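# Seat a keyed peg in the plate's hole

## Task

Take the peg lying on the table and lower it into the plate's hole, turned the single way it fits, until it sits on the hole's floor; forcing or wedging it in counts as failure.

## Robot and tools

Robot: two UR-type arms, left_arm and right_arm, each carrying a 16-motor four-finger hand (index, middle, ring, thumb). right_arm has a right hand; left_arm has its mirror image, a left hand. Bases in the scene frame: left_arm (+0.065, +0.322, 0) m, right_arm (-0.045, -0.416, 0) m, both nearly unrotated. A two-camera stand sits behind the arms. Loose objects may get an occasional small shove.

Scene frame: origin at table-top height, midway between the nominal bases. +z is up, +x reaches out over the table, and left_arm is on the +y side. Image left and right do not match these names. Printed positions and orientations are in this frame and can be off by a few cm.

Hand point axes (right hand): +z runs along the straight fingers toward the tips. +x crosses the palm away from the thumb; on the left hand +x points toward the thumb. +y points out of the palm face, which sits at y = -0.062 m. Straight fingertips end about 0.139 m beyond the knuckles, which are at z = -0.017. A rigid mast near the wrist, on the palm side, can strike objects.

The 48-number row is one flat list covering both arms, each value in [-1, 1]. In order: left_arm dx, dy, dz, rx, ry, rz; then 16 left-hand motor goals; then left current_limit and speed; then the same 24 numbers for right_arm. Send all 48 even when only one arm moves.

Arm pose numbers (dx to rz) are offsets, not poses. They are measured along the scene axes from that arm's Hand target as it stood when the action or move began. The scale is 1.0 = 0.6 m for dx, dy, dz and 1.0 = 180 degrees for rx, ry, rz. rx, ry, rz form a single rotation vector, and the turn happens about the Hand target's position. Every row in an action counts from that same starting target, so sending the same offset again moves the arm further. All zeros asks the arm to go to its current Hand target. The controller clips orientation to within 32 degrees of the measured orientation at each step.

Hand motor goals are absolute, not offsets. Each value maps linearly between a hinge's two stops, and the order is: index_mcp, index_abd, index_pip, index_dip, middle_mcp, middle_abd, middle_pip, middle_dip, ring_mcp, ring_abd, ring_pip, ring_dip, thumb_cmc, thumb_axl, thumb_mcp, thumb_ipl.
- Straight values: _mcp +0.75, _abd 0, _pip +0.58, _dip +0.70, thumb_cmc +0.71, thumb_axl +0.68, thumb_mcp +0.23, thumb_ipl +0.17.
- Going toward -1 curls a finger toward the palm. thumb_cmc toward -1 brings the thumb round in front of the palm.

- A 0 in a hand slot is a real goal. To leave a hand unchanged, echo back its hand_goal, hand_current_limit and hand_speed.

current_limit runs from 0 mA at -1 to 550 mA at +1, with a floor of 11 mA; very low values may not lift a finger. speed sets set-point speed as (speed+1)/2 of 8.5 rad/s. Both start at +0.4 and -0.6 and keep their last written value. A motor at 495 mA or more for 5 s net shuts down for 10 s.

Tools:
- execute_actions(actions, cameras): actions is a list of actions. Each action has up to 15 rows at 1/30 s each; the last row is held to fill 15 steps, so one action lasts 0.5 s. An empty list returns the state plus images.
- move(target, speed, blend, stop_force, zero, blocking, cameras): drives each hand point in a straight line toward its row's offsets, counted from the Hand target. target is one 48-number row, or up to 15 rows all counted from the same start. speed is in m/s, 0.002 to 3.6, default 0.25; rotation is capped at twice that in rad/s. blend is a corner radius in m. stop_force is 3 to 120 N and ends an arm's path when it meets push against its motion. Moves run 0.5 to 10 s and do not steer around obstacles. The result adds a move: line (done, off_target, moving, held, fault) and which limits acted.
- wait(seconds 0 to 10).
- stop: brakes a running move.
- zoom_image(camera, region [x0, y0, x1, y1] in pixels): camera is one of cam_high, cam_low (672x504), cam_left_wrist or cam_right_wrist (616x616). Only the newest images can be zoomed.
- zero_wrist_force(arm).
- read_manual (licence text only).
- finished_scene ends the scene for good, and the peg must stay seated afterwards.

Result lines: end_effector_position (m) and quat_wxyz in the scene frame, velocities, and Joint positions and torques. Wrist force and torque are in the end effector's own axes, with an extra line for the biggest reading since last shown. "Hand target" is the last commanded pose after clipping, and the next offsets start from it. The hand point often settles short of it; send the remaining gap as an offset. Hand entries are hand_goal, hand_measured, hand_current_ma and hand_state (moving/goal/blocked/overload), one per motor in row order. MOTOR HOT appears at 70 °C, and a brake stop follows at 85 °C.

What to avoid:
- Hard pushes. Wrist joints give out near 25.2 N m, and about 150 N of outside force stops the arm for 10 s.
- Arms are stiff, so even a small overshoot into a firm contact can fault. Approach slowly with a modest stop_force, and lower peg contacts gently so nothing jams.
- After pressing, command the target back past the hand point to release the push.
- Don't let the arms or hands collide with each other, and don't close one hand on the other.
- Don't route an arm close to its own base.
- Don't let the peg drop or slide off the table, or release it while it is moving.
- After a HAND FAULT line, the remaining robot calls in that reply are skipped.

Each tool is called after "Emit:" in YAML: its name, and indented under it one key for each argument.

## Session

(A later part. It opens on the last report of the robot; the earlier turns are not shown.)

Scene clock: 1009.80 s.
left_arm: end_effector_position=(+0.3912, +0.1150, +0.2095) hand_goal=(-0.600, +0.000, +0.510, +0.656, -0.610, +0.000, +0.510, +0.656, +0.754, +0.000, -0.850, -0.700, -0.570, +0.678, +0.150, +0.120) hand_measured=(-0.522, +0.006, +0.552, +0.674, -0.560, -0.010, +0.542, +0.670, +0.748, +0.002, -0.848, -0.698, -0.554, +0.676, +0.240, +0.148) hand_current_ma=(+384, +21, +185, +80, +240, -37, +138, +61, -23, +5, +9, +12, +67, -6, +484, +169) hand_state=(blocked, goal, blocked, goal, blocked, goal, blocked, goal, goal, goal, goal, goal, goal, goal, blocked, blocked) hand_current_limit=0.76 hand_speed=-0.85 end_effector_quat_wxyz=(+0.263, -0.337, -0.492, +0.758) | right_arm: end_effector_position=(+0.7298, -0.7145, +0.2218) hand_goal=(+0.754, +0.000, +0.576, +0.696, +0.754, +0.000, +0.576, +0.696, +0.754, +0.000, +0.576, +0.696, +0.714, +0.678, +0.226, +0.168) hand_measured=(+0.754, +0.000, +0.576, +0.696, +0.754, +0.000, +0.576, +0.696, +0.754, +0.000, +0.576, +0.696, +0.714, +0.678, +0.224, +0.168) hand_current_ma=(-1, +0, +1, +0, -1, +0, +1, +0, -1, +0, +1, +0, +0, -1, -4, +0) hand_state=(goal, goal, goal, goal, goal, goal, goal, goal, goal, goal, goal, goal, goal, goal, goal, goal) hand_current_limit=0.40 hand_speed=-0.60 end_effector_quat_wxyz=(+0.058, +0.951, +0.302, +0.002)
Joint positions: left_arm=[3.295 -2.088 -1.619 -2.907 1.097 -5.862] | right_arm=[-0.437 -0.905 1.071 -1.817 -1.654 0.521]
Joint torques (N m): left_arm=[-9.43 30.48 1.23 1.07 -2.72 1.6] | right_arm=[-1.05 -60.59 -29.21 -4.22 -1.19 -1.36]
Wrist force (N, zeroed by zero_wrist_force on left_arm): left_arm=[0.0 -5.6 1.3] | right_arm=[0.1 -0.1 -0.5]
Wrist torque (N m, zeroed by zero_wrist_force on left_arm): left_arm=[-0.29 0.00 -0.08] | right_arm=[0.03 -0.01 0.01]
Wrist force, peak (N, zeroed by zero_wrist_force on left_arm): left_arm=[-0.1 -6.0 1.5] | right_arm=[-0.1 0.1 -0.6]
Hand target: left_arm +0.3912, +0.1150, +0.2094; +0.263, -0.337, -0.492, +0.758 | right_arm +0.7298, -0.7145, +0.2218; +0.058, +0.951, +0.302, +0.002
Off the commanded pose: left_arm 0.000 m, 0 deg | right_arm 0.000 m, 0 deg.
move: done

Emit:
move:
  target:
    - [0.001,0.0033,0.0093,0,0,0,-0.60,0,0.51,0.655,-0.61,0,0.51,0.655,0.754,0,-0.85,-0.7,-0.571,0.678,0.15,0.12,0.76,-0.85,0,0,0,0,0,0,0.754,0,0.576,0.696,0.754,0,0.576,0.696,0.754,0,0.576,0.696,0.714,0.678,0.226,0.168,0.4,-0.6]
    - [-0.0433,-0.0373,0.0288,0,0,0,-0.60,0,0.51,0.655,-0.61,0,0.51,0.655,0.754,0,-0.85,-0.7,-0.571,0.678,0.15,0.12,0.76,-0.85,0,0,0,0,0,0,0.754,0,0.576,0.696,0.754,0,0.576,0.696,0.754,0,0.576,0.696,0.714,0.678,0.226,0.168,0.4,-0.6]
  speed: 0.04
  cameras: ["cam_left_wrist","cam_low"]

Emit:
zoom_image:
  camera: "cam_left_wrist"
  region: [0, 110, 150, 310]

Emit:
zoom_image:
  camera: "cam_low"
  region: [480, 210, 550, 270]

Scene clock: 1047.77 s.
left_arm: end_effector_position=(+0.3654, +0.0928, +0.2266) hand_goal=(-0.600, +0.000, +0.510, +0.656, -0.610, +0.000, +0.510, +0.656, +0.754, +0.000, -0.850, -0.700, -0.570, +0.678, +0.150, +0.120) hand_measured=(-0.522, +0.006, +0.552, +0.674, -0.560, -0.010, +0.542, +0.670, +0.748, +0.002, -0.848, -0.698, -0.554, +0.676, +0.240, +0.148) hand_current_ma=(+384, +22, +185, +80, +240, -37, +138, +61, -23, +5, +8, +12, +70, -6, +484, +169) hand_state=(blocked, goal, blocked, goal, blocked, goal, blocked, goal, goal, goal, goal, goal, goal, goal, blocked, blocked) hand_current_limit=0.76 hand_speed=-0.85 end_effector_quat_wxyz=(+0.263, -0.337, -0.492, +0.758) | right_arm: end_effector_position=(+0.7298, -0.7145, +0.2218) hand_goal=(+0.754, +0.000, +0.576, +0.696, +0.754, +0.000, +0.576, +0.696, +0.754, +0.000, +0.576, +0.696, +0.714, +0.678, +0.226, +0.168) hand_measured=(+0.754, +0.000, +0.576, +0.696, +0.754, +0.000, +0.576, +0.696, +0.754, +0.000, +0.576, +0.696, +0.714, +0.678, +0.224, +0.168) hand_current_ma=(-1, +0, +1, +0, -1, +0, +1, +0, -1, +0, +1, +0, +0, -1, -4, +0) hand_state=(goal, goal, goal, goal, goal, goal, goal, goal, goal, goal, goal, goal, goal, goal, goal, goal) hand_current_limit=0.40 hand_speed=-0.60 end_effector_quat_wxyz=(+0.058, +0.951, +0.302, +0.002)
Joint positions: left_arm=[3.257 -2.022 -1.674 -2.925 1.061 -5.848] | right_arm=[-0.437 -0.905 1.071 -1.817 -1.654 0.521]
Joint torques (N m): left_arm=[-8.07 45.43 2.48 -4.49 -2.23 1.77] | right_arm=[-0.54 -60.76 -29.15 -4.19 -1.25 -1.37]
Wrist force (N, zeroed by zero_wrist_force on left_arm): left_arm=[0.1 -0.3 -0.1] | right_arm=[0.0 0.3 -0.4]
Wrist torque (N m, zeroed by zero_wrist_force on left_arm): left_arm=[-0.03 -0.03 -0.02] | right_arm=[0.07 0.01 0.01]
Wrist force, peak (N, zeroed by zero_wrist_force on left_arm): left_arm=[-0.2 -6.1 1.4] | right_arm=[0.2 0.0 -0.7]
Hand target: left_arm +0.3652, +0.0927, +0.2267; +0.263, -0.337, -0.492, +0.758 | right_arm +0.7298, -0.7145, +0.2218; +0.058, +0.951, +0.302, +0.002
Off the commanded pose: left_arm 0.000 m, 0 deg | right_arm 0.000 m, 0 deg.
move: done
Images, in order (width x height): cam_low 672x504, cam_left_wrist 616x616.

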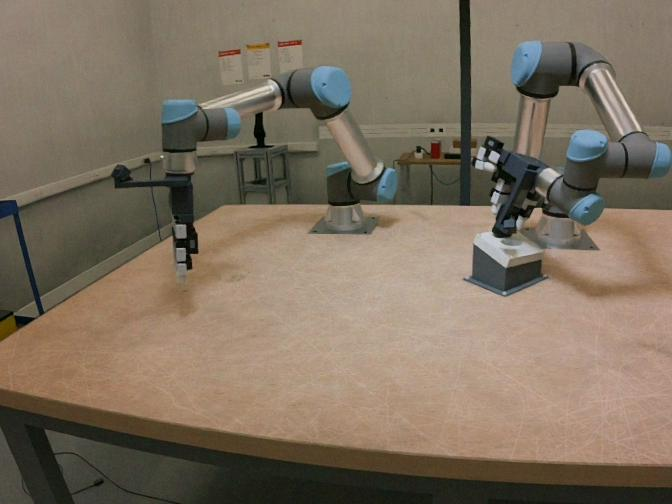

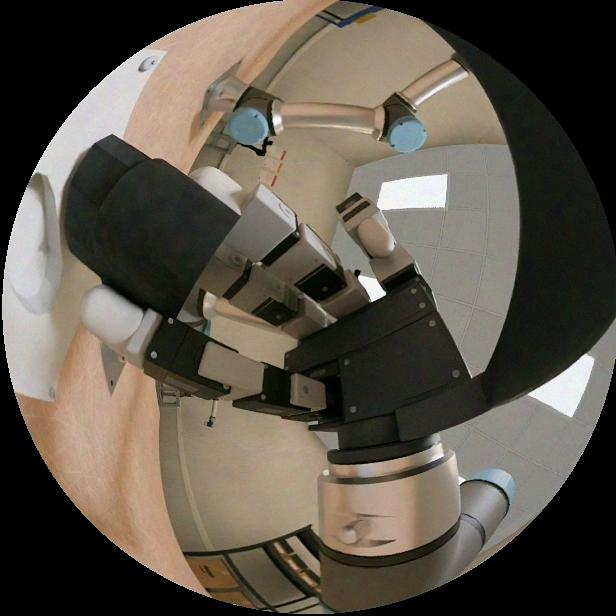

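Scaled by 2.520 from the camera's 616x616 image, which has a finer 880x880 frame.

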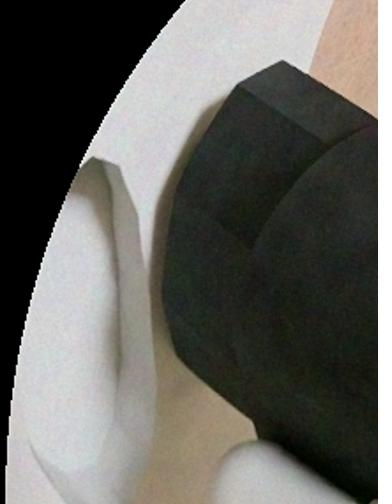

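Scaled by 7.200 from the camera's 672x504 image, which has a finer 960x720 frame.

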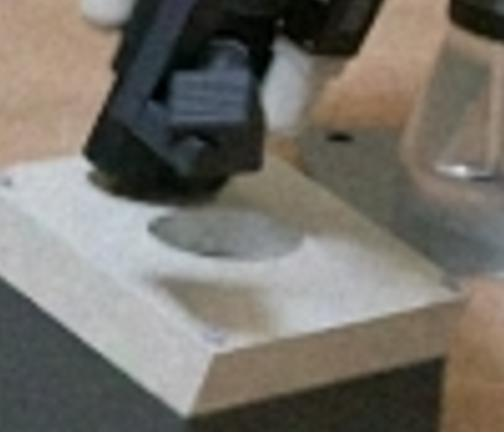

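Emit:
zoom_image:
  camera: "cam_left_wrist"
  region: [0, 160, 90, 320]

Emit:
zoom_image:
  camera: "cam_low"
  region: [495, 235, 530, 260]

Scaled by 3.150 from the camera's 616x616 image, which has a finer 880x880 frame.

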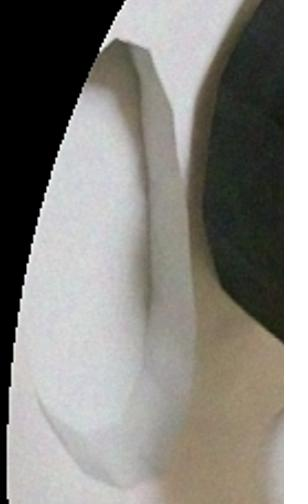

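Scaled by 14.400 from the camera's 672x504 image, which has a finer 960x720 frame.

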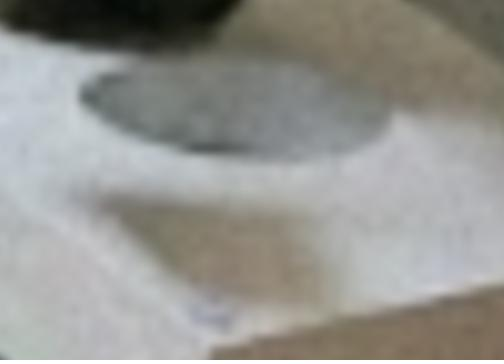

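Emit:
move:
  target:
    - [0.1325,-0.0207,0.0545,0,0,0,-0.60,0,0.51,0.655,-0.61,0,0.51,0.655,0.754,0,-0.85,-0.7,-0.571,0.678,0.15,0.12,0.76,-0.85,0,0,0,0,0,0,0.754,0,0.576,0.696,0.754,0,0.576,0.696,0.754,0,0.576,0.696,0.714,0.678,0.226,0.168,0.4,-0.6]
  speed: 0.08
  cameras: ["cam_left_wrist","cam_low"]

Emit:
zoom_image:
  camera: "cam_left_wrist"
  region: [0, 200, 150, 400]

Emit:
zoom_image:
  camera: "cam_low"
  region: [480, 180, 550, 270]

Scene clock: 1088.57 s.
left_arm: end_effector_position=(+0.4446, +0.0802, +0.2594) hand_goal=(-0.600, +0.000, +0.510, +0.656, -0.610, +0.000, +0.510, +0.656, +0.754, +0.000, -0.850, -0.700, -0.570, +0.678, +0.150, +0.120) hand_measured=(-0.522, +0.006, +0.552, +0.674, -0.560, -0.010, +0.542, +0.670, +0.748, +0.002, -0.848, -0.698, -0.554, +0.676, +0.240, +0.148) hand_current_ma=(+384, +22, +185, +80, +240, -37, +138, +61, -23, +5, +8, +12, +70, -6, +484, +169) hand_state=(blocked, goal, blocked, goal, blocked, goal, blocked, goal, goal, goal, goal, goal, goal, goal, blocked, blocked) hand_current_limit=0.76 hand_speed=-0.85 end_effector_quat_wxyz=(+0.263, -0.337, -0.492, +0.758) | right_arm: end_effector_position=(+0.7298, -0.7145, +0.2218) hand_goal=(+0.754, +0.000, +0.576, +0.696, +0.754, +0.000, +0.576, +0.696, +0.754, +0.000, +0.576, +0.696, +0.714, +0.678, +0.226, +0.168) hand_measured=(+0.754, +0.000, +0.576, +0.696, +0.754, +0.000, +0.576, +0.696, +0.754, +0.000, +0.576, +0.696, +0.714, +0.678, +0.224, +0.168) hand_current_ma=(-1, +0, +1, +0, -1, +0, +1, +0, -1, +0, +1, +0, +0, -1, -4, +0) hand_state=(goal, goal, goal, goal, goal, goal, goal, goal, goal, goal, goal, goal, goal, goal, goal, goal) hand_current_limit=0.40 hand_speed=-0.60 end_effector_quat_wxyz=(+0.058, +0.951, +0.302, +0.002)
Joint positions: left_arm=[3.22 -2.163 -1.354 -3.11 1.027 -5.834] | right_arm=[-0.437 -0.905 1.071 -1.817 -1.654 0.521]
Joint torques (N m): left_arm=[-9.26 37.28 33.56 -4.53 -2.22 1.82] | right_arm=[-1.71 -60.41 -29.39 -4.07 -1.05 -1.44]
Wrist force (N, zeroed by zero_wrist_force on left_arm): left_arm=[0.1 -0.1 -0.4] | right_arm=[0.1 0.2 -0.4]
Wrist torque (N m, zeroed by zero_wrist_force on left_arm): left_arm=[0.05 -0.04 -0.03] | right_arm=[0.06 0.00 0.01]
Wrist force, peak (N, zeroed by zero_wrist_force on left_arm): left_arm=[-0.2 -0.4 -0.6] | right_arm=[0.2 -0.2 -0.8]
Hand target: left_arm +0.4447, +0.0802, +0.2594; +0.263, -0.337, -0.492, +0.758 | right_arm +0.7298, -0.7145, +0.2218; +0.058, +0.951, +0.302, +0.002
Off the commanded pose: left_arm 0.000 m, 0 deg | right_arm 0.000 m, 0 deg.
move: done
Images, in order (width x height): cam_low 672x504, cam_left_wrist 616x616.

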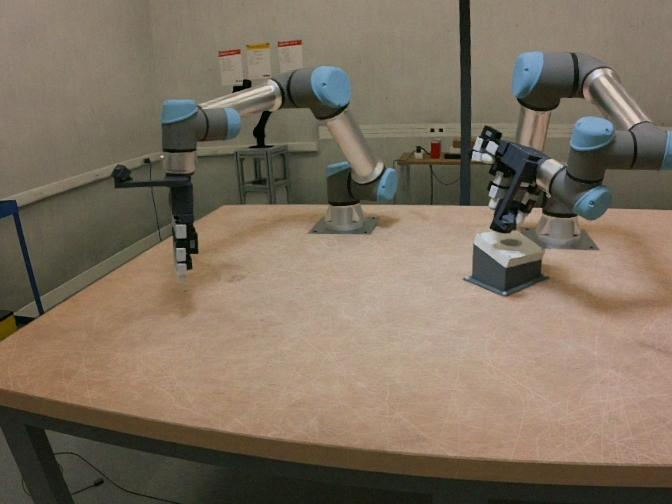

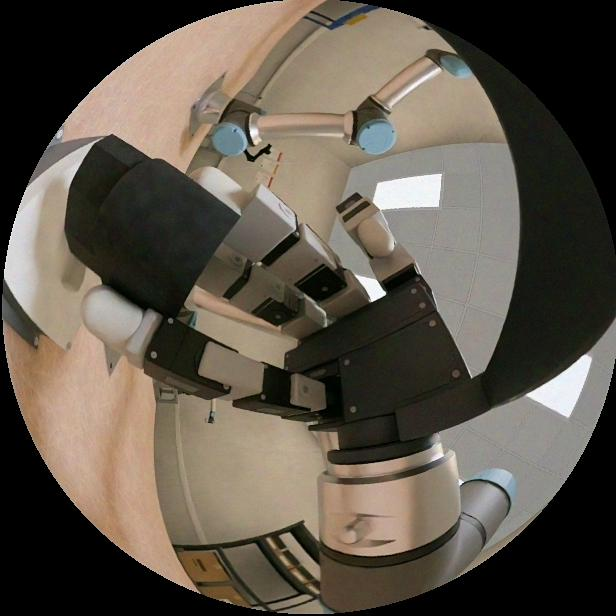

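Scaled by 2.520 from the camera's 616x616 image, which has a finer 880x880 frame.

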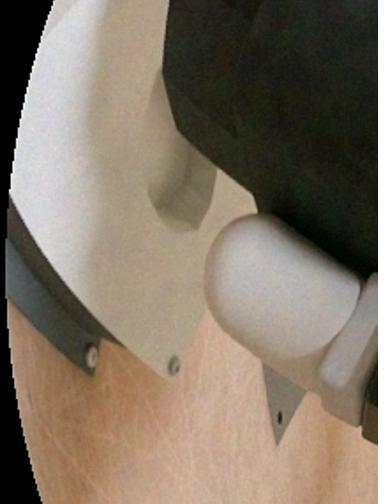

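Scaled by 5.600 from the camera's 672x504 image, which has a finer 960x720 frame.

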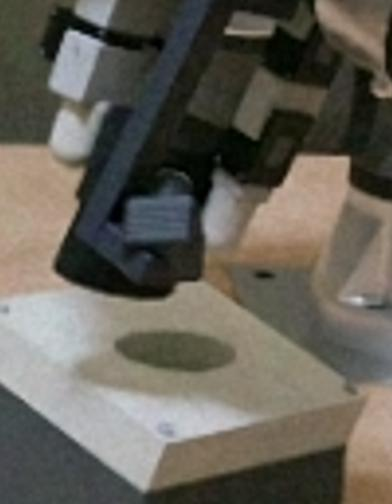

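Emit:
zoom_image:
  camera: "cam_low"
  region: [496, 234, 526, 251]

Scaled by 16.800 from the camera's 672x504 image, which has a finer 960x720 frame.

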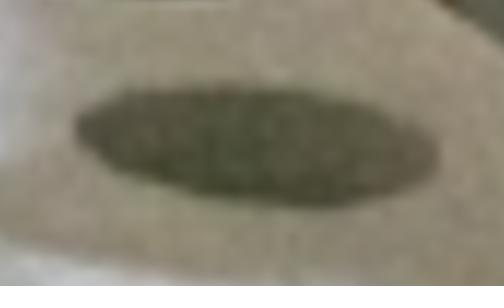

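Emit:
move:
  target:
    - [-0.1325,0.0207,-0.0545,0,0,0,-0.60,0,0.51,0.655,-0.61,0,0.51,0.655,0.754,0,-0.85,-0.7,-0.571,0.678,0.15,0.12,0.76,-0.85,0,0,0,0,0,0,0.754,0,0.576,0.696,0.754,0,0.576,0.696,0.754,0,0.576,0.696,0.714,0.678,0.226,0.168,0.4,-0.6]
  speed: 0.08

Emit:
move:
  target:
    - [-0.0016,-0.0050,-0.0141,0,0,0,-0.60,0,0.51,0.655,-0.61,0,0.51,0.655,0.754,0,-0.85,-0.7,-0.571,0.678,0.15,0.12,0.76,-0.85,0,0,0,0,0,0,0.754,0,0.576,0.696,0.754,0,0.576,0.696,0.754,0,0.576,0.696,0.714,0.678,0.226,0.168,0.4,-0.6]
  speed: 0.008
  stop_force: 3
  cameras: ["cam_left_wrist","cam_low"]

Emit:
zoom_image:
  camera: "cam_left_wrist"
  region: [40, 110, 190, 260]

Scene clock: 1143.57 s.
left_arm: end_effector_position=(+0.3653, +0.0926, +0.2268) hand_goal=(-0.600, +0.000, +0.510, +0.656, -0.610, +0.000, +0.510, +0.656, +0.754, +0.000, -0.850, -0.700, -0.570, +0.678, +0.150, +0.120) hand_measured=(-0.522, +0.006, +0.552, +0.674, -0.560, -0.010, +0.542, +0.670, +0.748, +0.002, -0.848, -0.698, -0.554, +0.676, +0.240, +0.148) hand_current_ma=(+384, +22, +185, +80, +240, -37, +138, +61, -23, +5, +8, +12, +71, -6, +484, +169) hand_state=(blocked, goal, blocked, goal, blocked, goal, blocked, goal, goal, goal, goal, goal, goal, goal, blocked, blocked) hand_current_limit=0.76 hand_speed=-0.85 end_effector_quat_wxyz=(+0.263, -0.337, -0.492, +0.758) | right_arm: end_effector_position=(+0.7298, -0.7145, +0.2218) hand_goal=(+0.754, +0.000, +0.576, +0.696, +0.754, +0.000, +0.576, +0.696, +0.754, +0.000, +0.576, +0.696, +0.714, +0.678, +0.226, +0.168) hand_measured=(+0.754, +0.000, +0.576, +0.696, +0.754, +0.000, +0.576, +0.696, +0.754, +0.000, +0.576, +0.696, +0.714, +0.678, +0.224, +0.168) hand_current_ma=(-1, +0, +1, +0, -1, +0, +1, +0, -1, +0, +1, +0, +0, -1, -4, +0) hand_state=(goal, goal, goal, goal, goal, goal, goal, goal, goal, goal, goal, goal, goal, goal, goal, goal) hand_current_limit=0.40 hand_speed=-0.60 end_effector_quat_wxyz=(+0.058, +0.951, +0.302, +0.002)
Joint positions: left_arm=[3.256 -2.022 -1.674 -2.925 1.061 -5.848] | right_arm=[-0.437 -0.905 1.071 -1.817 -1.654 0.521]
Joint torques (N m): left_arm=[11.12 44.86 1.49 -0.14 3.1 -1.36] | right_arm=[-1.02 -60.78 -29.46 -4.09 -1.21 -1.38]
Wrist force (N, zeroed by zero_wrist_force on left_arm): left_arm=[0.0 -0.3 -0.2] | right_arm=[0.0 0.0 -0.5]
Wrist torque (N m, zeroed by zero_wrist_force on left_arm): left_arm=[0.00 -0.02 0.19] | right_arm=[0.05 0.02 0.00]
Wrist force, peak (N, zeroed by zero_wrist_force on left_arm): left_arm=[-0.1 -0.4 -0.7] | right_arm=[0.1 0.0 -0.8]
Hand target: left_arm +0.3652, +0.0927, +0.2267; +0.263, -0.337, -0.492, +0.758 | right_arm +0.7298, -0.7145, +0.2218; +0.058, +0.951, +0.302, +0.002
Off the commanded pose: left_arm 0.000 m, 0 deg | right_arm 0.000 m, 0 deg.
move: done

Scene clock: 1145.10 s.
left_arm: end_effector_position=(+0.3650, +0.0919, +0.2246) hand_goal=(-0.600, +0.000, +0.510, +0.656, -0.610, +0.000, +0.510, +0.656, +0.754, +0.000, -0.850, -0.700, -0.570, +0.678, +0.150, +0.120) hand_measured=(-0.522, +0.004, +0.552, +0.674, -0.560, -0.016, +0.542, +0.670, +0.748, +0.002, -0.848, -0.698, -0.558, +0.676, +0.240, +0.148) hand_current_ma=(+384, +11, +185, +80, +240, -60, +138, +61, -23, +5, +8, +12, +55, -6, +484, +169) hand_state=(blocked, goal, blocked, goal, blocked, goal, blocked, goal, goal, goal, goal, goal, goal, goal, blocked, blocked) hand_current_limit=0.76 hand_speed=-0.85 end_effector_quat_wxyz=(+0.263, -0.337, -0.492, +0.758) | right_arm: end_effector_position=(+0.7298, -0.7145, +0.2218) hand_goal=(+0.754, +0.000, +0.576, +0.696, +0.754, +0.000, +0.576, +0.696, +0.754, +0.000, +0.576, +0.696, +0.714, +0.678, +0.226, +0.168) hand_measured=(+0.754, +0.000, +0.576, +0.696, +0.754, +0.000, +0.576, +0.696, +0.754, +0.000, +0.576, +0.696, +0.714, +0.678, +0.224, +0.168) hand_current_ma=(-1, +0, +1, +0, -1, +0, +1, +0, -1, +0, +1, +0, +0, -1, -4, +0) hand_state=(goal, goal, goal, goal, goal, goal, goal, goal, goal, goal, goal, goal, goal, goal, goal, goal) hand_current_limit=0.40 hand_speed=-0.60 end_effector_quat_wxyz=(+0.058, +0.951, +0.302, +0.002)
Joint positions: left_arm=[3.255 -2.024 -1.677 -2.92 1.06 -5.847] | right_arm=[-0.437 -0.905 1.071 -1.817 -1.654 0.521]
Joint torques (N m): left_arm=[11.33 45.33 30.98 -4.71 3.2 -0.79] | right_arm=[-1.25 -60.91 -29.42 -4.09 -1.17 -1.31]
Wrist force (N, zeroed by zero_wrist_force on left_arm): left_arm=[-0.1 -0.6 -0.4] | right_arm=[0.1 0.2 -0.3]
Wrist torque (N m, zeroed by zero_wrist_force on left_arm): left_arm=[-0.01 -0.01 0.11] | right_arm=[0.05 -0.01 0.01]
Wrist force, peak (N, zeroed by zero_wrist_force on left_arm): left_arm=[-1.7 -3.4 -0.6] | right_arm=[0.0 0.0 -0.7]
Hand target: left_arm +0.3650, +0.0919, +0.2246; +0.263, -0.337, -0.492, +0.758 (not the last commanded pose) | right_arm +0.7298, -0.7145, +0.2218; +0.058, +0.951, +0.302, +0.002
Off the commanded pose: left_arm 0.007 m, 0 deg | right_arm 0.000 m, 0 deg.
move: contact (left_arm)
Images, in order (width x height): cam_low 672x504, cam_left_wrist 616x616.

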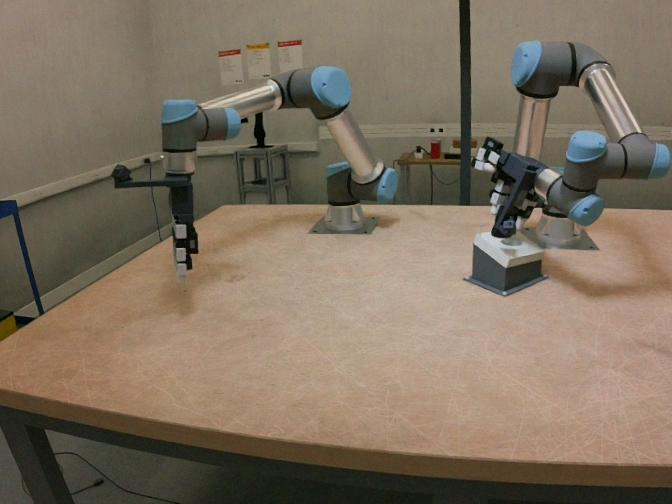

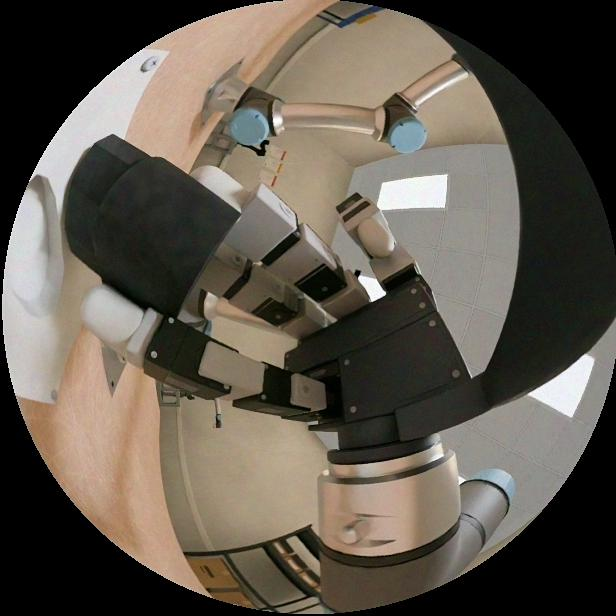

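Scaled by 3.360 from the camera's 616x616 image, which has a finer 880x880 frame.

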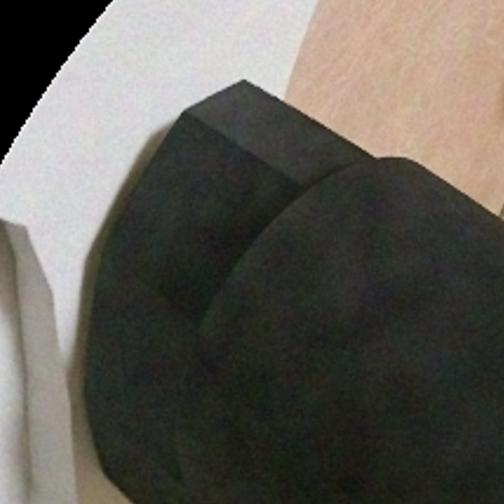

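Emit:
move:
  target:
    - [-0.00018,-0.00055,-0.00156,0,0,0,-0.60,0,0.51,0.655,-0.61,0,0.51,0.655,0.754,0,-0.85,-0.7,-0.571,0.678,0.15,0.12,0.76,-0.85,0,0,0,0,0,0,0.754,0,0.576,0.696,0.754,0,0.576,0.696,0.754,0,0.576,0.696,0.714,0.678,0.226,0.168,0.4,-0.6]
  speed: 0.008

Emit:
move:
  target:
    - [-0.00009,-0.00028,-0.00078,0,0,0,-0.60,0,0.51,0.655,-0.61,0,0.51,0.655,0.754,0,-0.85,-0.7,-0.571,0.678,0.15,0.12,0.76,-0.85,0,0,0,0,0,0,0.754,0,0.576,0.696,0.754,0,0.576,0.696,0.754,0,0.576,0.696,0.714,0.678,0.226,0.168,0.4,-0.6]
  speed: 0.008
  cameras: ["cam_left_wrist"]

Emit:
zoom_image:
  camera: "cam_left_wrist"
  region: [40, 110, 190, 260]

Scene clock: 1150.97 s.
left_arm: end_effector_position=(+0.3649, +0.0916, +0.2237) hand_goal=(-0.600, +0.000, +0.510, +0.656, -0.610, +0.000, +0.510, +0.656, +0.754, +0.000, -0.850, -0.700, -0.570, +0.678, +0.150, +0.120) hand_measured=(-0.522, +0.000, +0.552, +0.674, -0.560, -0.020, +0.542, +0.670, +0.748, +0.002, -0.848, -0.698, -0.562, +0.676, +0.240, +0.148) hand_current_ma=(+384, +2, +185, +80, +240, -78, +138, +61, -23, +5, +8, +12, +36, -6, +484, +169) hand_state=(blocked, goal, blocked, goal, blocked, blocked, blocked, goal, goal, goal, goal, goal, goal, goal, blocked, blocked) hand_current_limit=0.76 hand_speed=-0.85 end_effector_quat_wxyz=(+0.263, -0.337, -0.492, +0.758) | right_arm: end_effector_position=(+0.7298, -0.7145, +0.2218) hand_goal=(+0.754, +0.000, +0.576, +0.696, +0.754, +0.000, +0.576, +0.696, +0.754, +0.000, +0.576, +0.696, +0.714, +0.678, +0.226, +0.168) hand_measured=(+0.754, +0.000, +0.576, +0.696, +0.754, +0.000, +0.576, +0.696, +0.754, +0.000, +0.576, +0.696, +0.714, +0.678, +0.224, +0.168) hand_current_ma=(-1, +0, +1, +0, -1, +0, +1, +0, -1, +0, +1, +0, +0, -1, -4, +0) hand_state=(goal, goal, goal, goal, goal, goal, goal, goal, goal, goal, goal, goal, goal, goal, goal, goal) hand_current_limit=0.40 hand_speed=-0.60 end_effector_quat_wxyz=(+0.058, +0.951, +0.302, +0.002)
Joint positions: left_arm=[3.254 -2.025 -1.678 -2.918 1.059 -5.847] | right_arm=[-0.437 -0.905 1.071 -1.817 -1.654 0.521]
Joint torques (N m): left_arm=[-9.72 28.48 0.59 0.48 -2.34 1.6] | right_arm=[-0.79 -59.83 -28.73 -4.2 -1.13 -1.4]
Wrist force (N, zeroed by zero_wrist_force on left_arm): left_arm=[-1.5 -3.7 -0.3] | right_arm=[0.1 0.1 -0.5]
Wrist torque (N m, zeroed by zero_wrist_force on left_arm): left_arm=[-0.26 0.08 0.11] | right_arm=[0.06 0.00 0.01]
Wrist force, peak (N, zeroed by zero_wrist_force on left_arm): left_arm=[-1.7 -3.7 -0.3] | right_arm=[0.2 0.0 -0.8]
Hand target: left_arm +0.3649, +0.0916, +0.2237; +0.263, -0.337, -0.492, +0.758 | right_arm +0.7298, -0.7145, +0.2218; +0.058, +0.951, +0.302, +0.002
Off the commanded pose: left_arm 0.000 m, 0 deg | right_arm 0.000 m, 0 deg.
move: done

Scene clock: 1151.67 s.
left_arm: end_effector_position=(+0.3648, +0.0914, +0.2232) hand_goal=(-0.600, +0.000, +0.510, +0.656, -0.610, +0.000, +0.510, +0.656, +0.754, +0.000, -0.850, -0.700, -0.570, +0.678, +0.150, +0.120) hand_measured=(-0.522, +0.000, +0.552, +0.674, -0.560, -0.024, +0.542, +0.670, +0.748, +0.002, -0.848, -0.698, -0.564, +0.676, +0.240, +0.148) hand_current_ma=(+383, -2, +185, +80, +240, -92, +138, +61, -23, +5, +8, +12, +25, -6, +484, +169) hand_state=(blocked, goal, blocked, goal, blocked, blocked, blocked, goal, goal, goal, goal, goal, goal, goal, blocked, blocked) hand_current_limit=0.76 hand_speed=-0.85 end_effector_quat_wxyz=(+0.263, -0.337, -0.492, +0.758) | right_arm: end_effector_position=(+0.7298, -0.7145, +0.2218) hand_goal=(+0.754, +0.000, +0.576, +0.696, +0.754, +0.000, +0.576, +0.696, +0.754, +0.000, +0.576, +0.696, +0.714, +0.678, +0.226, +0.168) hand_measured=(+0.754, +0.000, +0.576, +0.696, +0.754, +0.000, +0.576, +0.696, +0.754, +0.000, +0.576, +0.696, +0.714, +0.678, +0.224, +0.168) hand_current_ma=(-1, +0, +1, +0, -1, +0, +1, +0, -1, +0, +1, +0, +0, -1, -4, +0) hand_state=(goal, goal, goal, goal, goal, goal, goal, goal, goal, goal, goal, goal, goal, goal, goal, goal) hand_current_limit=0.40 hand_speed=-0.60 end_effector_quat_wxyz=(+0.058, +0.951, +0.302, +0.002)
Joint positions: left_arm=[3.254 -2.026 -1.678 -2.917 1.059 -5.847] | right_arm=[-0.437 -0.905 1.071 -1.817 -1.654 0.521]
Joint torques (N m): left_arm=[-9.53 28.97 0.69 0.39 -2.14 1.61] | right_arm=[-1.28 -61.29 -29.27 -4.14 -1.1 -1.35]
Wrist force (N, zeroed by zero_wrist_force on left_arm): left_arm=[-1.7 -3.4 -0.7] | right_arm=[0.0 -0.1 -0.3]
Wrist torque (N m, zeroed by zero_wrist_force on left_arm): left_arm=[-0.26 0.09 0.09] | right_arm=[0.01 0.01 0.00]
Wrist force, peak (N, zeroed by zero_wrist_force on left_arm): left_arm=[-1.7 -4.2 -0.3] | right_arm=[0.1 0.1 -0.8]
Hand target: left_arm +0.3648, +0.0914, +0.2232; +0.263, -0.337, -0.492, +0.758 | right_arm +0.7298, -0.7145, +0.2218; +0.058, +0.951, +0.302, +0.002
Off the commanded pose: left_arm 0.000 m, 0 deg | right_arm 0.000 m, 0 deg.
move: done
Images, in order (width x height): cam_left_wrist 616x616.

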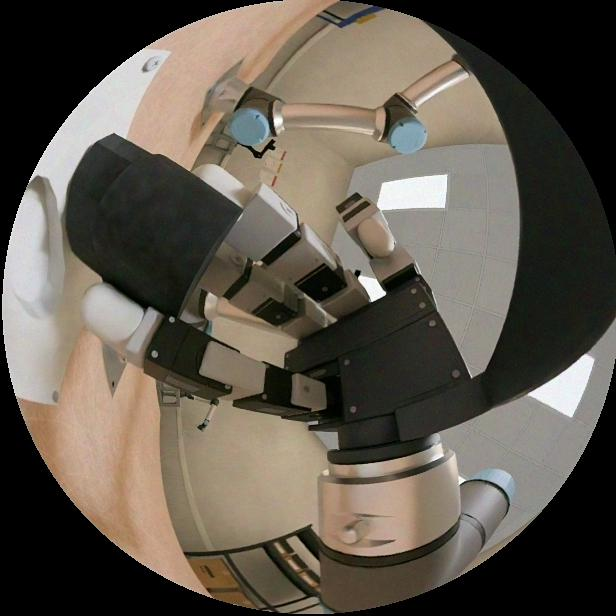

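Scaled by 3.360 from the camera's 616x616 image, which has a finer 880x880 frame.

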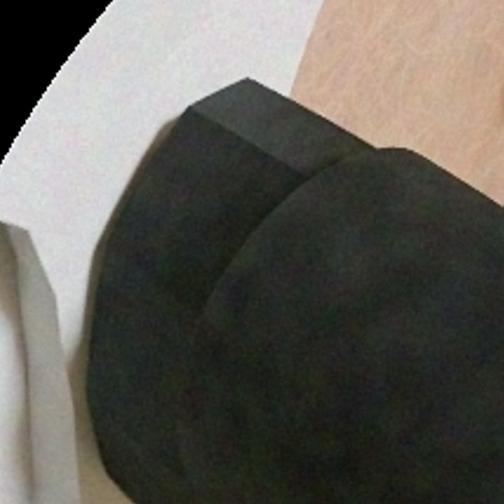

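Emit:
move:
  target:
    - [-0.00013,-0.00039,-0.00109,0,0,0,-0.60,0,0.51,0.655,-0.61,0,0.51,0.655,0.754,0,-0.85,-0.7,-0.571,0.678,0.15,0.12,0.76,-0.85,0,0,0,0,0,0,0.754,0,0.576,0.696,0.754,0,0.576,0.696,0.754,0,0.576,0.696,0.714,0.678,0.226,0.168,0.4,-0.6]
  speed: 0.008

Emit:
move:
  target:
    - [-0.00013,-0.00039,-0.00109,0,0,0,-0.60,0,0.51,0.655,-0.61,0,0.51,0.655,0.754,0,-0.85,-0.7,-0.571,0.678,0.15,0.12,0.76,-0.85,0,0,0,0,0,0,0.754,0,0.576,0.696,0.754,0,0.576,0.696,0.754,0,0.576,0.696,0.714,0.678,0.226,0.168,0.4,-0.6]
  speed: 0.008
  cameras: ["cam_left_wrist"]

Emit:
zoom_image:
  camera: "cam_left_wrist"
  region: [40, 110, 190, 260]

Scene clock: 1161.30 s.
left_arm: end_effector_position=(+0.3648, +0.0912, +0.2226) hand_goal=(-0.600, +0.000, +0.510, +0.656, -0.610, +0.000, +0.510, +0.656, +0.754, +0.000, -0.850, -0.700, -0.570, +0.678, +0.150, +0.120) hand_measured=(-0.524, -0.002, +0.552, +0.674, -0.560, -0.028, +0.542, +0.670, +0.748, +0.002, -0.848, -0.698, -0.566, +0.676, +0.240, +0.148) hand_current_ma=(+380, -5, +185, +80, +240, -110, +138, +61, -23, +5, +8, +12, +14, -6, +484, +169) hand_state=(blocked, goal, blocked, goal, blocked, blocked, blocked, goal, goal, goal, goal, goal, goal, goal, blocked, blocked) hand_current_limit=0.76 hand_speed=-0.85 end_effector_quat_wxyz=(+0.263, -0.337, -0.492, +0.758) | right_arm: end_effector_position=(+0.7298, -0.7145, +0.2218) hand_goal=(+0.754, +0.000, +0.576, +0.696, +0.754, +0.000, +0.576, +0.696, +0.754, +0.000, +0.576, +0.696, +0.714, +0.678, +0.226, +0.168) hand_measured=(+0.754, +0.000, +0.576, +0.696, +0.754, +0.000, +0.576, +0.696, +0.754, +0.000, +0.576, +0.696, +0.714, +0.678, +0.224, +0.168) hand_current_ma=(-1, +0, +1, +0, -1, +0, +1, +0, -1, +0, +1, +0, +0, -1, -4, +0) hand_state=(goal, goal, goal, goal, goal, goal, goal, goal, goal, goal, goal, goal, goal, goal, goal, goal) hand_current_limit=0.40 hand_speed=-0.60 end_effector_quat_wxyz=(+0.058, +0.951, +0.302, +0.002)
Joint positions: left_arm=[3.254 -2.026 -1.679 -2.915 1.058 -5.847] | right_arm=[-0.437 -0.905 1.071 -1.817 -1.654 0.521]
Joint torques (N m): left_arm=[-9.27 29.07 0.49 0.35 -2.2 1.57] | right_arm=[-0.41 -60.73 -29.46 -4.05 -1 -1.36]
Wrist force (N, zeroed by zero_wrist_force on left_arm): left_arm=[-2.2 -3.5 -0.9] | right_arm=[0.1 -0.1 -0.4]
Wrist torque (N m, zeroed by zero_wrist_force on left_arm): left_arm=[-0.25 0.13 0.04] | right_arm=[0.03 0.00 0.01]
Wrist force, peak (N, zeroed by zero_wrist_force on left_arm): left_arm=[-2.1 -4.4 -0.6] | right_arm=[0.1 -0.2 -0.7]
Hand target: left_arm +0.3648, +0.0912, +0.2225; +0.263, -0.337, -0.492, +0.758 | right_arm +0.7298, -0.7145, +0.2218; +0.058, +0.951, +0.302, +0.002
Off the commanded pose: left_arm 0.000 m, 0 deg | right_arm 0.000 m, 0 deg.
move: done

Scene clock: 1162.00 s.
left_arm: end_effector_position=(+0.3647, +0.0910, +0.2219) hand_goal=(-0.600, +0.000, +0.510, +0.656, -0.610, +0.000, +0.510, +0.656, +0.754, +0.000, -0.850, -0.700, -0.570, +0.678, +0.150, +0.120) hand_measured=(-0.524, -0.002, +0.552, +0.674, -0.560, -0.032, +0.542, +0.670, +0.748, +0.002, -0.848, -0.698, -0.568, +0.676, +0.240, +0.148) hand_current_ma=(+377, -6, +185, +80, +240, -124, +138, +61, -23, +5, +8, +12, +7, -6, +484, +169) hand_state=(blocked, goal, blocked, goal, blocked, blocked, blocked, goal, goal, goal, goal, goal, goal, goal, blocked, blocked) hand_current_limit=0.76 hand_speed=-0.85 end_effector_quat_wxyz=(+0.263, -0.337, -0.492, +0.758) | right_arm: end_effector_position=(+0.7298, -0.7145, +0.2218) hand_goal=(+0.754, +0.000, +0.576, +0.696, +0.754, +0.000, +0.576, +0.696, +0.754, +0.000, +0.576, +0.696, +0.714, +0.678, +0.226, +0.168) hand_measured=(+0.754, +0.000, +0.576, +0.696, +0.754, +0.000, +0.576, +0.696, +0.754, +0.000, +0.576, +0.696, +0.714, +0.678, +0.224, +0.168) hand_current_ma=(-1, +0, +1, +0, -1, +0, +1, +0, -1, +0, +1, +0, +0, -1, -4, +0) hand_state=(goal, goal, goal, goal, goal, goal, goal, goal, goal, goal, goal, goal, goal, goal, goal, goal) hand_current_limit=0.40 hand_speed=-0.60 end_effector_quat_wxyz=(+0.058, +0.951, +0.302, +0.002)
Joint positions: left_arm=[3.253 -2.027 -1.68 -2.914 1.058 -5.846] | right_arm=[-0.437 -0.905 1.071 -1.817 -1.654 0.521]
Joint torques (N m): left_arm=[-9.71 28.48 0.01 0.25 -2.2 1.51] | right_arm=[-0.7 -59.69 -29.61 -3.94 -1.06 -1.3]
Wrist force (N, zeroed by zero_wrist_force on left_arm): left_arm=[-2.3 -4.0 -0.7] | right_arm=[0.0 0.0 -0.4]
Wrist torque (N m, zeroed by zero_wrist_force on left_arm): left_arm=[-0.28 0.13 0.07] | right_arm=[0.03 0.01 0.00]
Wrist force, peak (N, zeroed by zero_wrist_force on left_arm): left_arm=[-2.4 -4.6 -0.6] | right_arm=[0.3 -0.1 -0.6]
Hand target: left_arm +0.3647, +0.0910, +0.2219; +0.263, -0.337, -0.492, +0.758 | right_arm +0.7298, -0.7145, +0.2218; +0.058, +0.951, +0.302, +0.002
Off the commanded pose: left_arm 0.000 m, 0 deg | right_arm 0.000 m, 0 deg.
move: done
Images, in order (width x height): cam_left_wrist 616x616.

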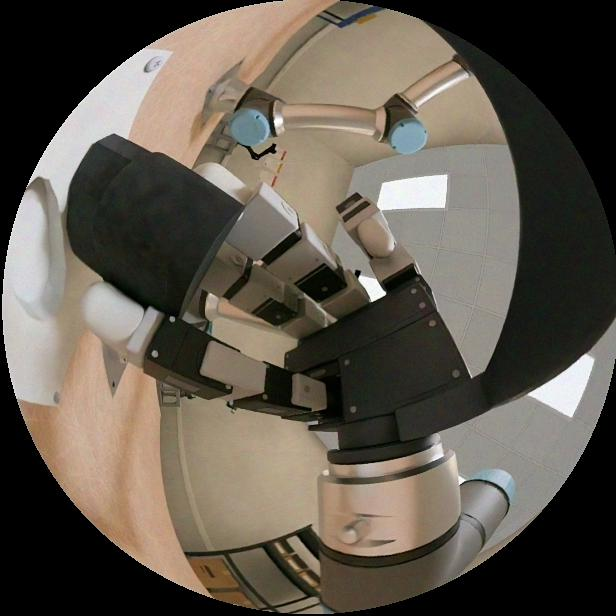

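Scaled by 3.360 from the camera's 616x616 image, which has a finer 880x880 frame.

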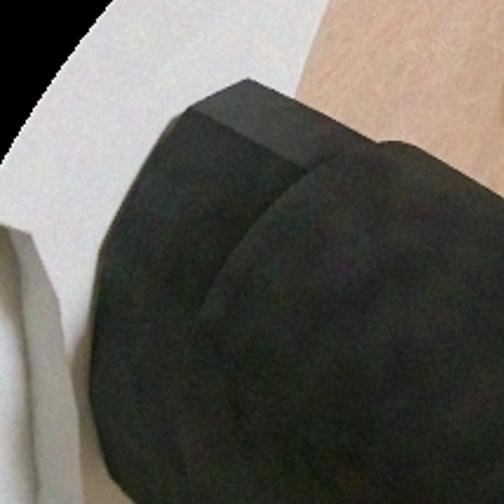

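Emit:
move:
  target:
    - [-0.00009,-0.00028,-0.00078,0,0,0,-0.60,0,0.51,0.655,-0.61,0,0.51,0.655,0.754,0,-0.85,-0.7,-0.571,0.678,0.15,0.12,0.76,-0.85,0,0,0,0,0,0,0.754,0,0.576,0.696,0.754,0,0.576,0.696,0.754,0,0.576,0.696,0.714,0.678,0.226,0.168,0.4,-0.6]
  speed: 0.008

Emit:
move:
  target:
    - [-0.00009,-0.00028,-0.00078,0,0,0,-0.60,0,0.51,0.655,-0.61,0,0.51,0.655,0.754,0,-0.85,-0.7,-0.571,0.678,0.15,0.12,0.76,-0.85,0,0,0,0,0,0,0.754,0,0.576,0.696,0.754,0,0.576,0.696,0.754,0,0.576,0.696,0.714,0.678,0.226,0.168,0.4,-0.6]
  speed: 0.008
  cameras: ["cam_left_wrist"]

Emit:
zoom_image:
  camera: "cam_left_wrist"
  region: [40, 110, 190, 260]

Scene clock: 1169.13 s.
left_arm: end_effector_position=(+0.3646, +0.0908, +0.2214) hand_goal=(-0.600, +0.000, +0.510, +0.656, -0.610, +0.000, +0.510, +0.656, +0.754, +0.000, -0.850, -0.700, -0.570, +0.678, +0.150, +0.120) hand_measured=(-0.524, -0.002, +0.552, +0.674, -0.560, -0.034, +0.542, +0.670, +0.748, +0.002, -0.848, -0.698, -0.568, +0.676, +0.240, +0.148) hand_current_ma=(+376, -7, +185, +80, +240, -131, +138, +61, -23, +5, +8, +12, +5, -6, +484, +169) hand_state=(blocked, goal, blocked, goal, blocked, blocked, blocked, goal, goal, goal, goal, goal, goal, goal, blocked, blocked) hand_current_limit=0.76 hand_speed=-0.85 end_effector_quat_wxyz=(+0.263, -0.337, -0.492, +0.758) | right_arm: end_effector_position=(+0.7298, -0.7145, +0.2218) hand_goal=(+0.754, +0.000, +0.576, +0.696, +0.754, +0.000, +0.576, +0.696, +0.754, +0.000, +0.576, +0.696, +0.714, +0.678, +0.226, +0.168) hand_measured=(+0.754, +0.000, +0.576, +0.696, +0.754, +0.000, +0.576, +0.696, +0.754, +0.000, +0.576, +0.696, +0.714, +0.678, +0.224, +0.168) hand_current_ma=(-1, +0, +1, +0, -1, +0, +1, +0, -1, +0, +1, +0, +0, -1, -4, +0) hand_state=(goal, goal, goal, goal, goal, goal, goal, goal, goal, goal, goal, goal, goal, goal, goal, goal) hand_current_limit=0.40 hand_speed=-0.60 end_effector_quat_wxyz=(+0.058, +0.951, +0.302, +0.002)
Joint positions: left_arm=[3.253 -2.028 -1.68 -2.913 1.058 -5.846] | right_arm=[-0.437 -0.905 1.071 -1.817 -1.654 0.521]
Joint torques (N m): left_arm=[-9.41 28.69 0.3 0.25 -2.19 1.62] | right_arm=[-1.02 -61.22 -29.36 -4.09 -1.04 -1.33]
Wrist force (N, zeroed by zero_wrist_force on left_arm): left_arm=[-2.3 -4.2 -0.6] | right_arm=[0.1 0.1 -0.4]
Wrist torque (N m, zeroed by zero_wrist_force on left_arm): left_arm=[-0.31 0.13 0.04] | right_arm=[0.05 0.00 0.01]
Wrist force, peak (N, zeroed by zero_wrist_force on left_arm): left_arm=[-2.6 -4.6 -0.5] | right_arm=[0.0 0.2 -0.7]
Hand target: left_arm +0.3646, +0.0908, +0.2214; +0.263, -0.337, -0.492, +0.758 | right_arm +0.7298, -0.7145, +0.2218; +0.058, +0.951, +0.302, +0.002
Off the commanded pose: left_arm 0.000 m, 0 deg | right_arm 0.000 m, 0 deg.
move: done

Scene clock: 1169.83 s.
left_arm: end_effector_position=(+0.3646, +0.0906, +0.2210) hand_goal=(-0.600, +0.000, +0.510, +0.656, -0.610, +0.000, +0.510, +0.656, +0.754, +0.000, -0.850, -0.700, -0.570, +0.678, +0.150, +0.120) hand_measured=(-0.524, -0.002, +0.552, +0.674, -0.560, -0.036, +0.542, +0.670, +0.748, +0.002, -0.848, -0.698, -0.568, +0.676, +0.240, +0.148) hand_current_ma=(+376, -7, +185, +80, +240, -136, +138, +61, -23, +5, +8, +12, +4, -6, +484, +169) hand_state=(blocked, goal, blocked, goal, blocked, blocked, blocked, goal, goal, goal, goal, goal, goal, goal, blocked, blocked) hand_current_limit=0.76 hand_speed=-0.85 end_effector_quat_wxyz=(+0.263, -0.337, -0.492, +0.758) | right_arm: end_effector_position=(+0.7298, -0.7145, +0.2218) hand_goal=(+0.754, +0.000, +0.576, +0.696, +0.754, +0.000, +0.576, +0.696, +0.754, +0.000, +0.576, +0.696, +0.714, +0.678, +0.226, +0.168) hand_measured=(+0.754, +0.000, +0.576, +0.696, +0.754, +0.000, +0.576, +0.696, +0.754, +0.000, +0.576, +0.696, +0.714, +0.678, +0.224, +0.168) hand_current_ma=(-1, +0, +1, +0, -1, +0, +1, +0, -1, +0, +1, +0, +0, -1, -4, +0) hand_state=(goal, goal, goal, goal, goal, goal, goal, goal, goal, goal, goal, goal, goal, goal, goal, goal) hand_current_limit=0.40 hand_speed=-0.60 end_effector_quat_wxyz=(+0.058, +0.951, +0.302, +0.002)
Joint positions: left_arm=[3.252 -2.028 -1.681 -2.912 1.057 -5.846] | right_arm=[-0.437 -0.905 1.071 -1.817 -1.654 0.521]
Joint torques (N m): left_arm=[-9.46 28.69 0.25 0.33 -2.06 1.52] | right_arm=[-1.02 -59.9 -28.99 -4.08 -0.99 -1.35]
Wrist force (N, zeroed by zero_wrist_force on left_arm): left_arm=[-2.3 -4.5 -0.5] | right_arm=[0.2 0.1 -0.5]
Wrist torque (N m, zeroed by zero_wrist_force on left_arm): left_arm=[-0.31 0.12 0.06] | right_arm=[0.05 -0.02 0.02]
Wrist force, peak (N, zeroed by zero_wrist_force on left_arm): left_arm=[-2.5 -4.4 -0.3] | right_arm=[0.2 0.1 -0.5]
Hand target: left_arm +0.3646, +0.0906, +0.2210; +0.263, -0.337, -0.492, +0.758 | right_arm +0.7298, -0.7145, +0.2218; +0.058, +0.951, +0.302, +0.002
Off the commanded pose: left_arm 0.000 m, 0 deg | right_arm 0.000 m, 0 deg.
move: done
Images, in order (width x height): cam_left_wrist 616x616.

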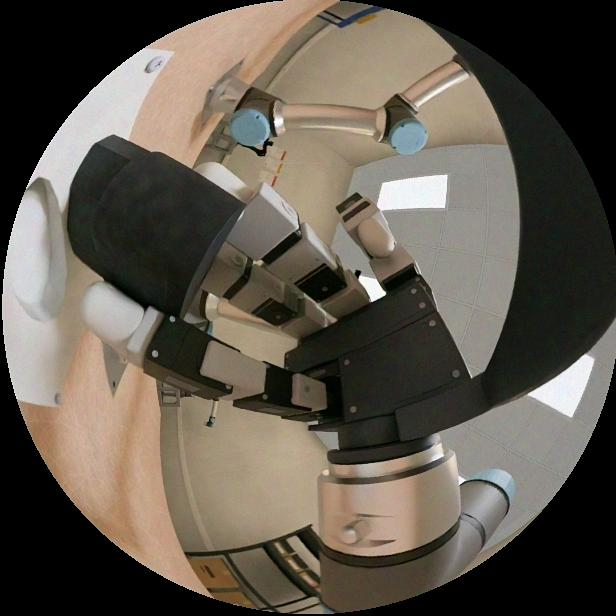

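Scaled by 3.360 from the camera's 616x616 image, which has a finer 880x880 frame.

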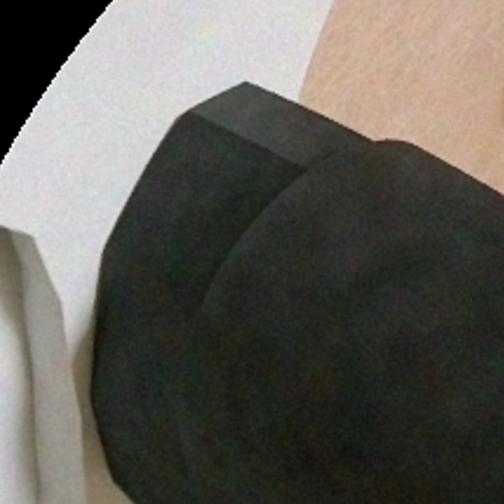

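Emit:
wait:
  seconds: 0.1
  cameras: ["cam_low","cam_high"]

Emit:
zoom_image:
  camera: "cam_low"
  region: [476, 215, 530, 260]

Emit:
zoom_image:
  camera: "cam_high"
  region: [300, 170, 400, 260]

Scene clock: 1177.57 s.
left_arm: end_effector_position=(+0.3646, +0.0906, +0.2210) hand_goal=(-0.600, +0.000, +0.510, +0.656, -0.610, +0.000, +0.510, +0.656, +0.754, +0.000, -0.850, -0.700, -0.570, +0.678, +0.150, +0.120) hand_measured=(-0.524, -0.002, +0.552, +0.674, -0.560, -0.036, +0.542, +0.670, +0.748, +0.002, -0.848, -0.698, -0.568, +0.676, +0.240, +0.148) hand_current_ma=(+376, -6, +185, +80, +240, -136, +138, +61, -23, +5, +8, +12, +4, -6, +484, +169) hand_state=(blocked, goal, blocked, goal, blocked, blocked, blocked, goal, goal, goal, goal, goal, goal, goal, blocked, blocked) hand_current_limit=0.76 hand_speed=-0.85 end_effector_quat_wxyz=(+0.263, -0.337, -0.492, +0.758) | right_arm: end_effector_position=(+0.7298, -0.7145, +0.2218) hand_goal=(+0.754, +0.000, +0.576, +0.696, +0.754, +0.000, +0.576, +0.696, +0.754, +0.000, +0.576, +0.696, +0.714, +0.678, +0.226, +0.168) hand_measured=(+0.754, +0.000, +0.576, +0.696, +0.754, +0.000, +0.576, +0.696, +0.754, +0.000, +0.576, +0.696, +0.714, +0.678, +0.224, +0.168) hand_current_ma=(-1, +0, +1, +0, -1, +0, +1, +0, -1, +0, +1, +0, +0, -1, -4, +0) hand_state=(goal, goal, goal, goal, goal, goal, goal, goal, goal, goal, goal, goal, goal, goal, goal, goal) hand_current_limit=0.40 hand_speed=-0.60 end_effector_quat_wxyz=(+0.058, +0.951, +0.302, +0.002)
Joint positions: left_arm=[3.252 -2.028 -1.681 -2.912 1.057 -5.846] | right_arm=[-0.437 -0.905 1.071 -1.817 -1.654 0.521]
Joint torques (N m): left_arm=[-9.32 28.71 0.5 0.3 -2.2 1.61] | right_arm=[-1.14 -60.7 -28.67 -4.18 -1 -1.35]
Wrist force (N, zeroed by zero_wrist_force on left_arm): left_arm=[-2.0 -3.8 -0.7] | right_arm=[0.2 0.0 -0.4]
Wrist torque (N m, zeroed by zero_wrist_force on left_arm): left_arm=[-0.27 0.12 0.02] | right_arm=[0.04 -0.01 0.01]
Wrist force, peak (N, zeroed by zero_wrist_force on left_arm): left_arm=[-2.1 -4.4 -0.6] | right_arm=[0.2 -0.1 -0.7]
Hand target: left_arm +0.3646, +0.0906, +0.2210; +0.263, -0.337, -0.492, +0.758 | right_arm +0.7298, -0.7145, +0.2218; +0.058, +0.951, +0.302, +0.002
Off the commanded pose: left_arm 0.000 m, 0 deg | right_arm 0.000 m, 0 deg.
wait: 0.10 s; at rest from the start
Images, in order (width x height): cam_high 672x504, cam_low 672x504.

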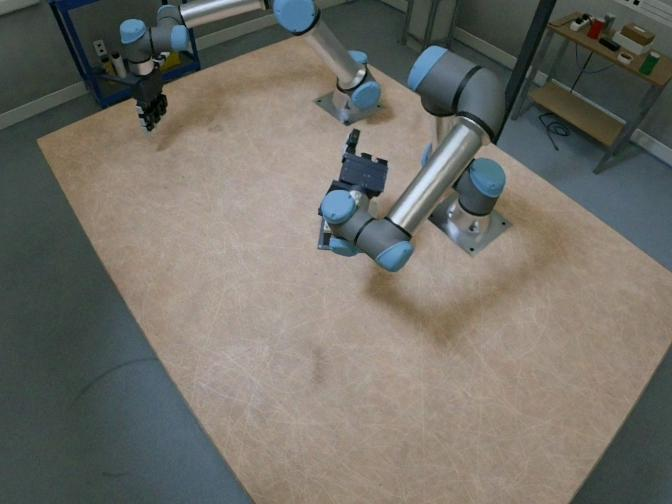

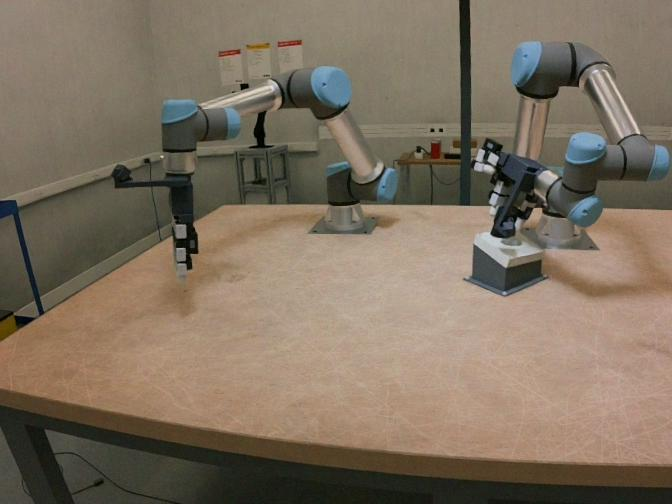

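Scaled by 9.333 from the camera's 672x504 image, which has a finer 960x720 frame.

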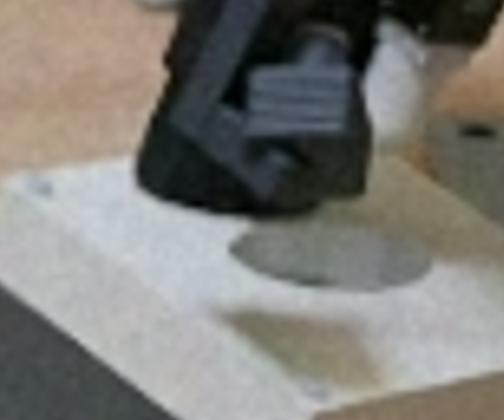

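Scaled by 5.040 from the camera's 672x504 image, which has a finer 960x720 frame.

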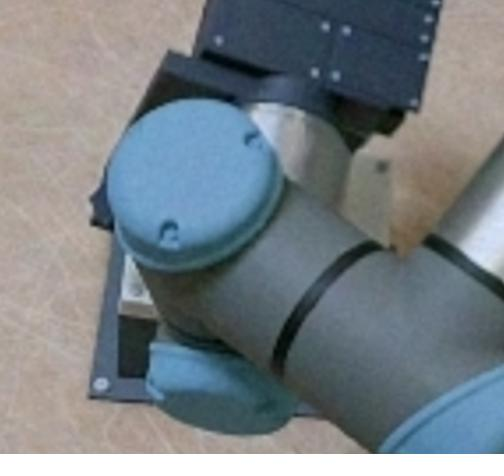

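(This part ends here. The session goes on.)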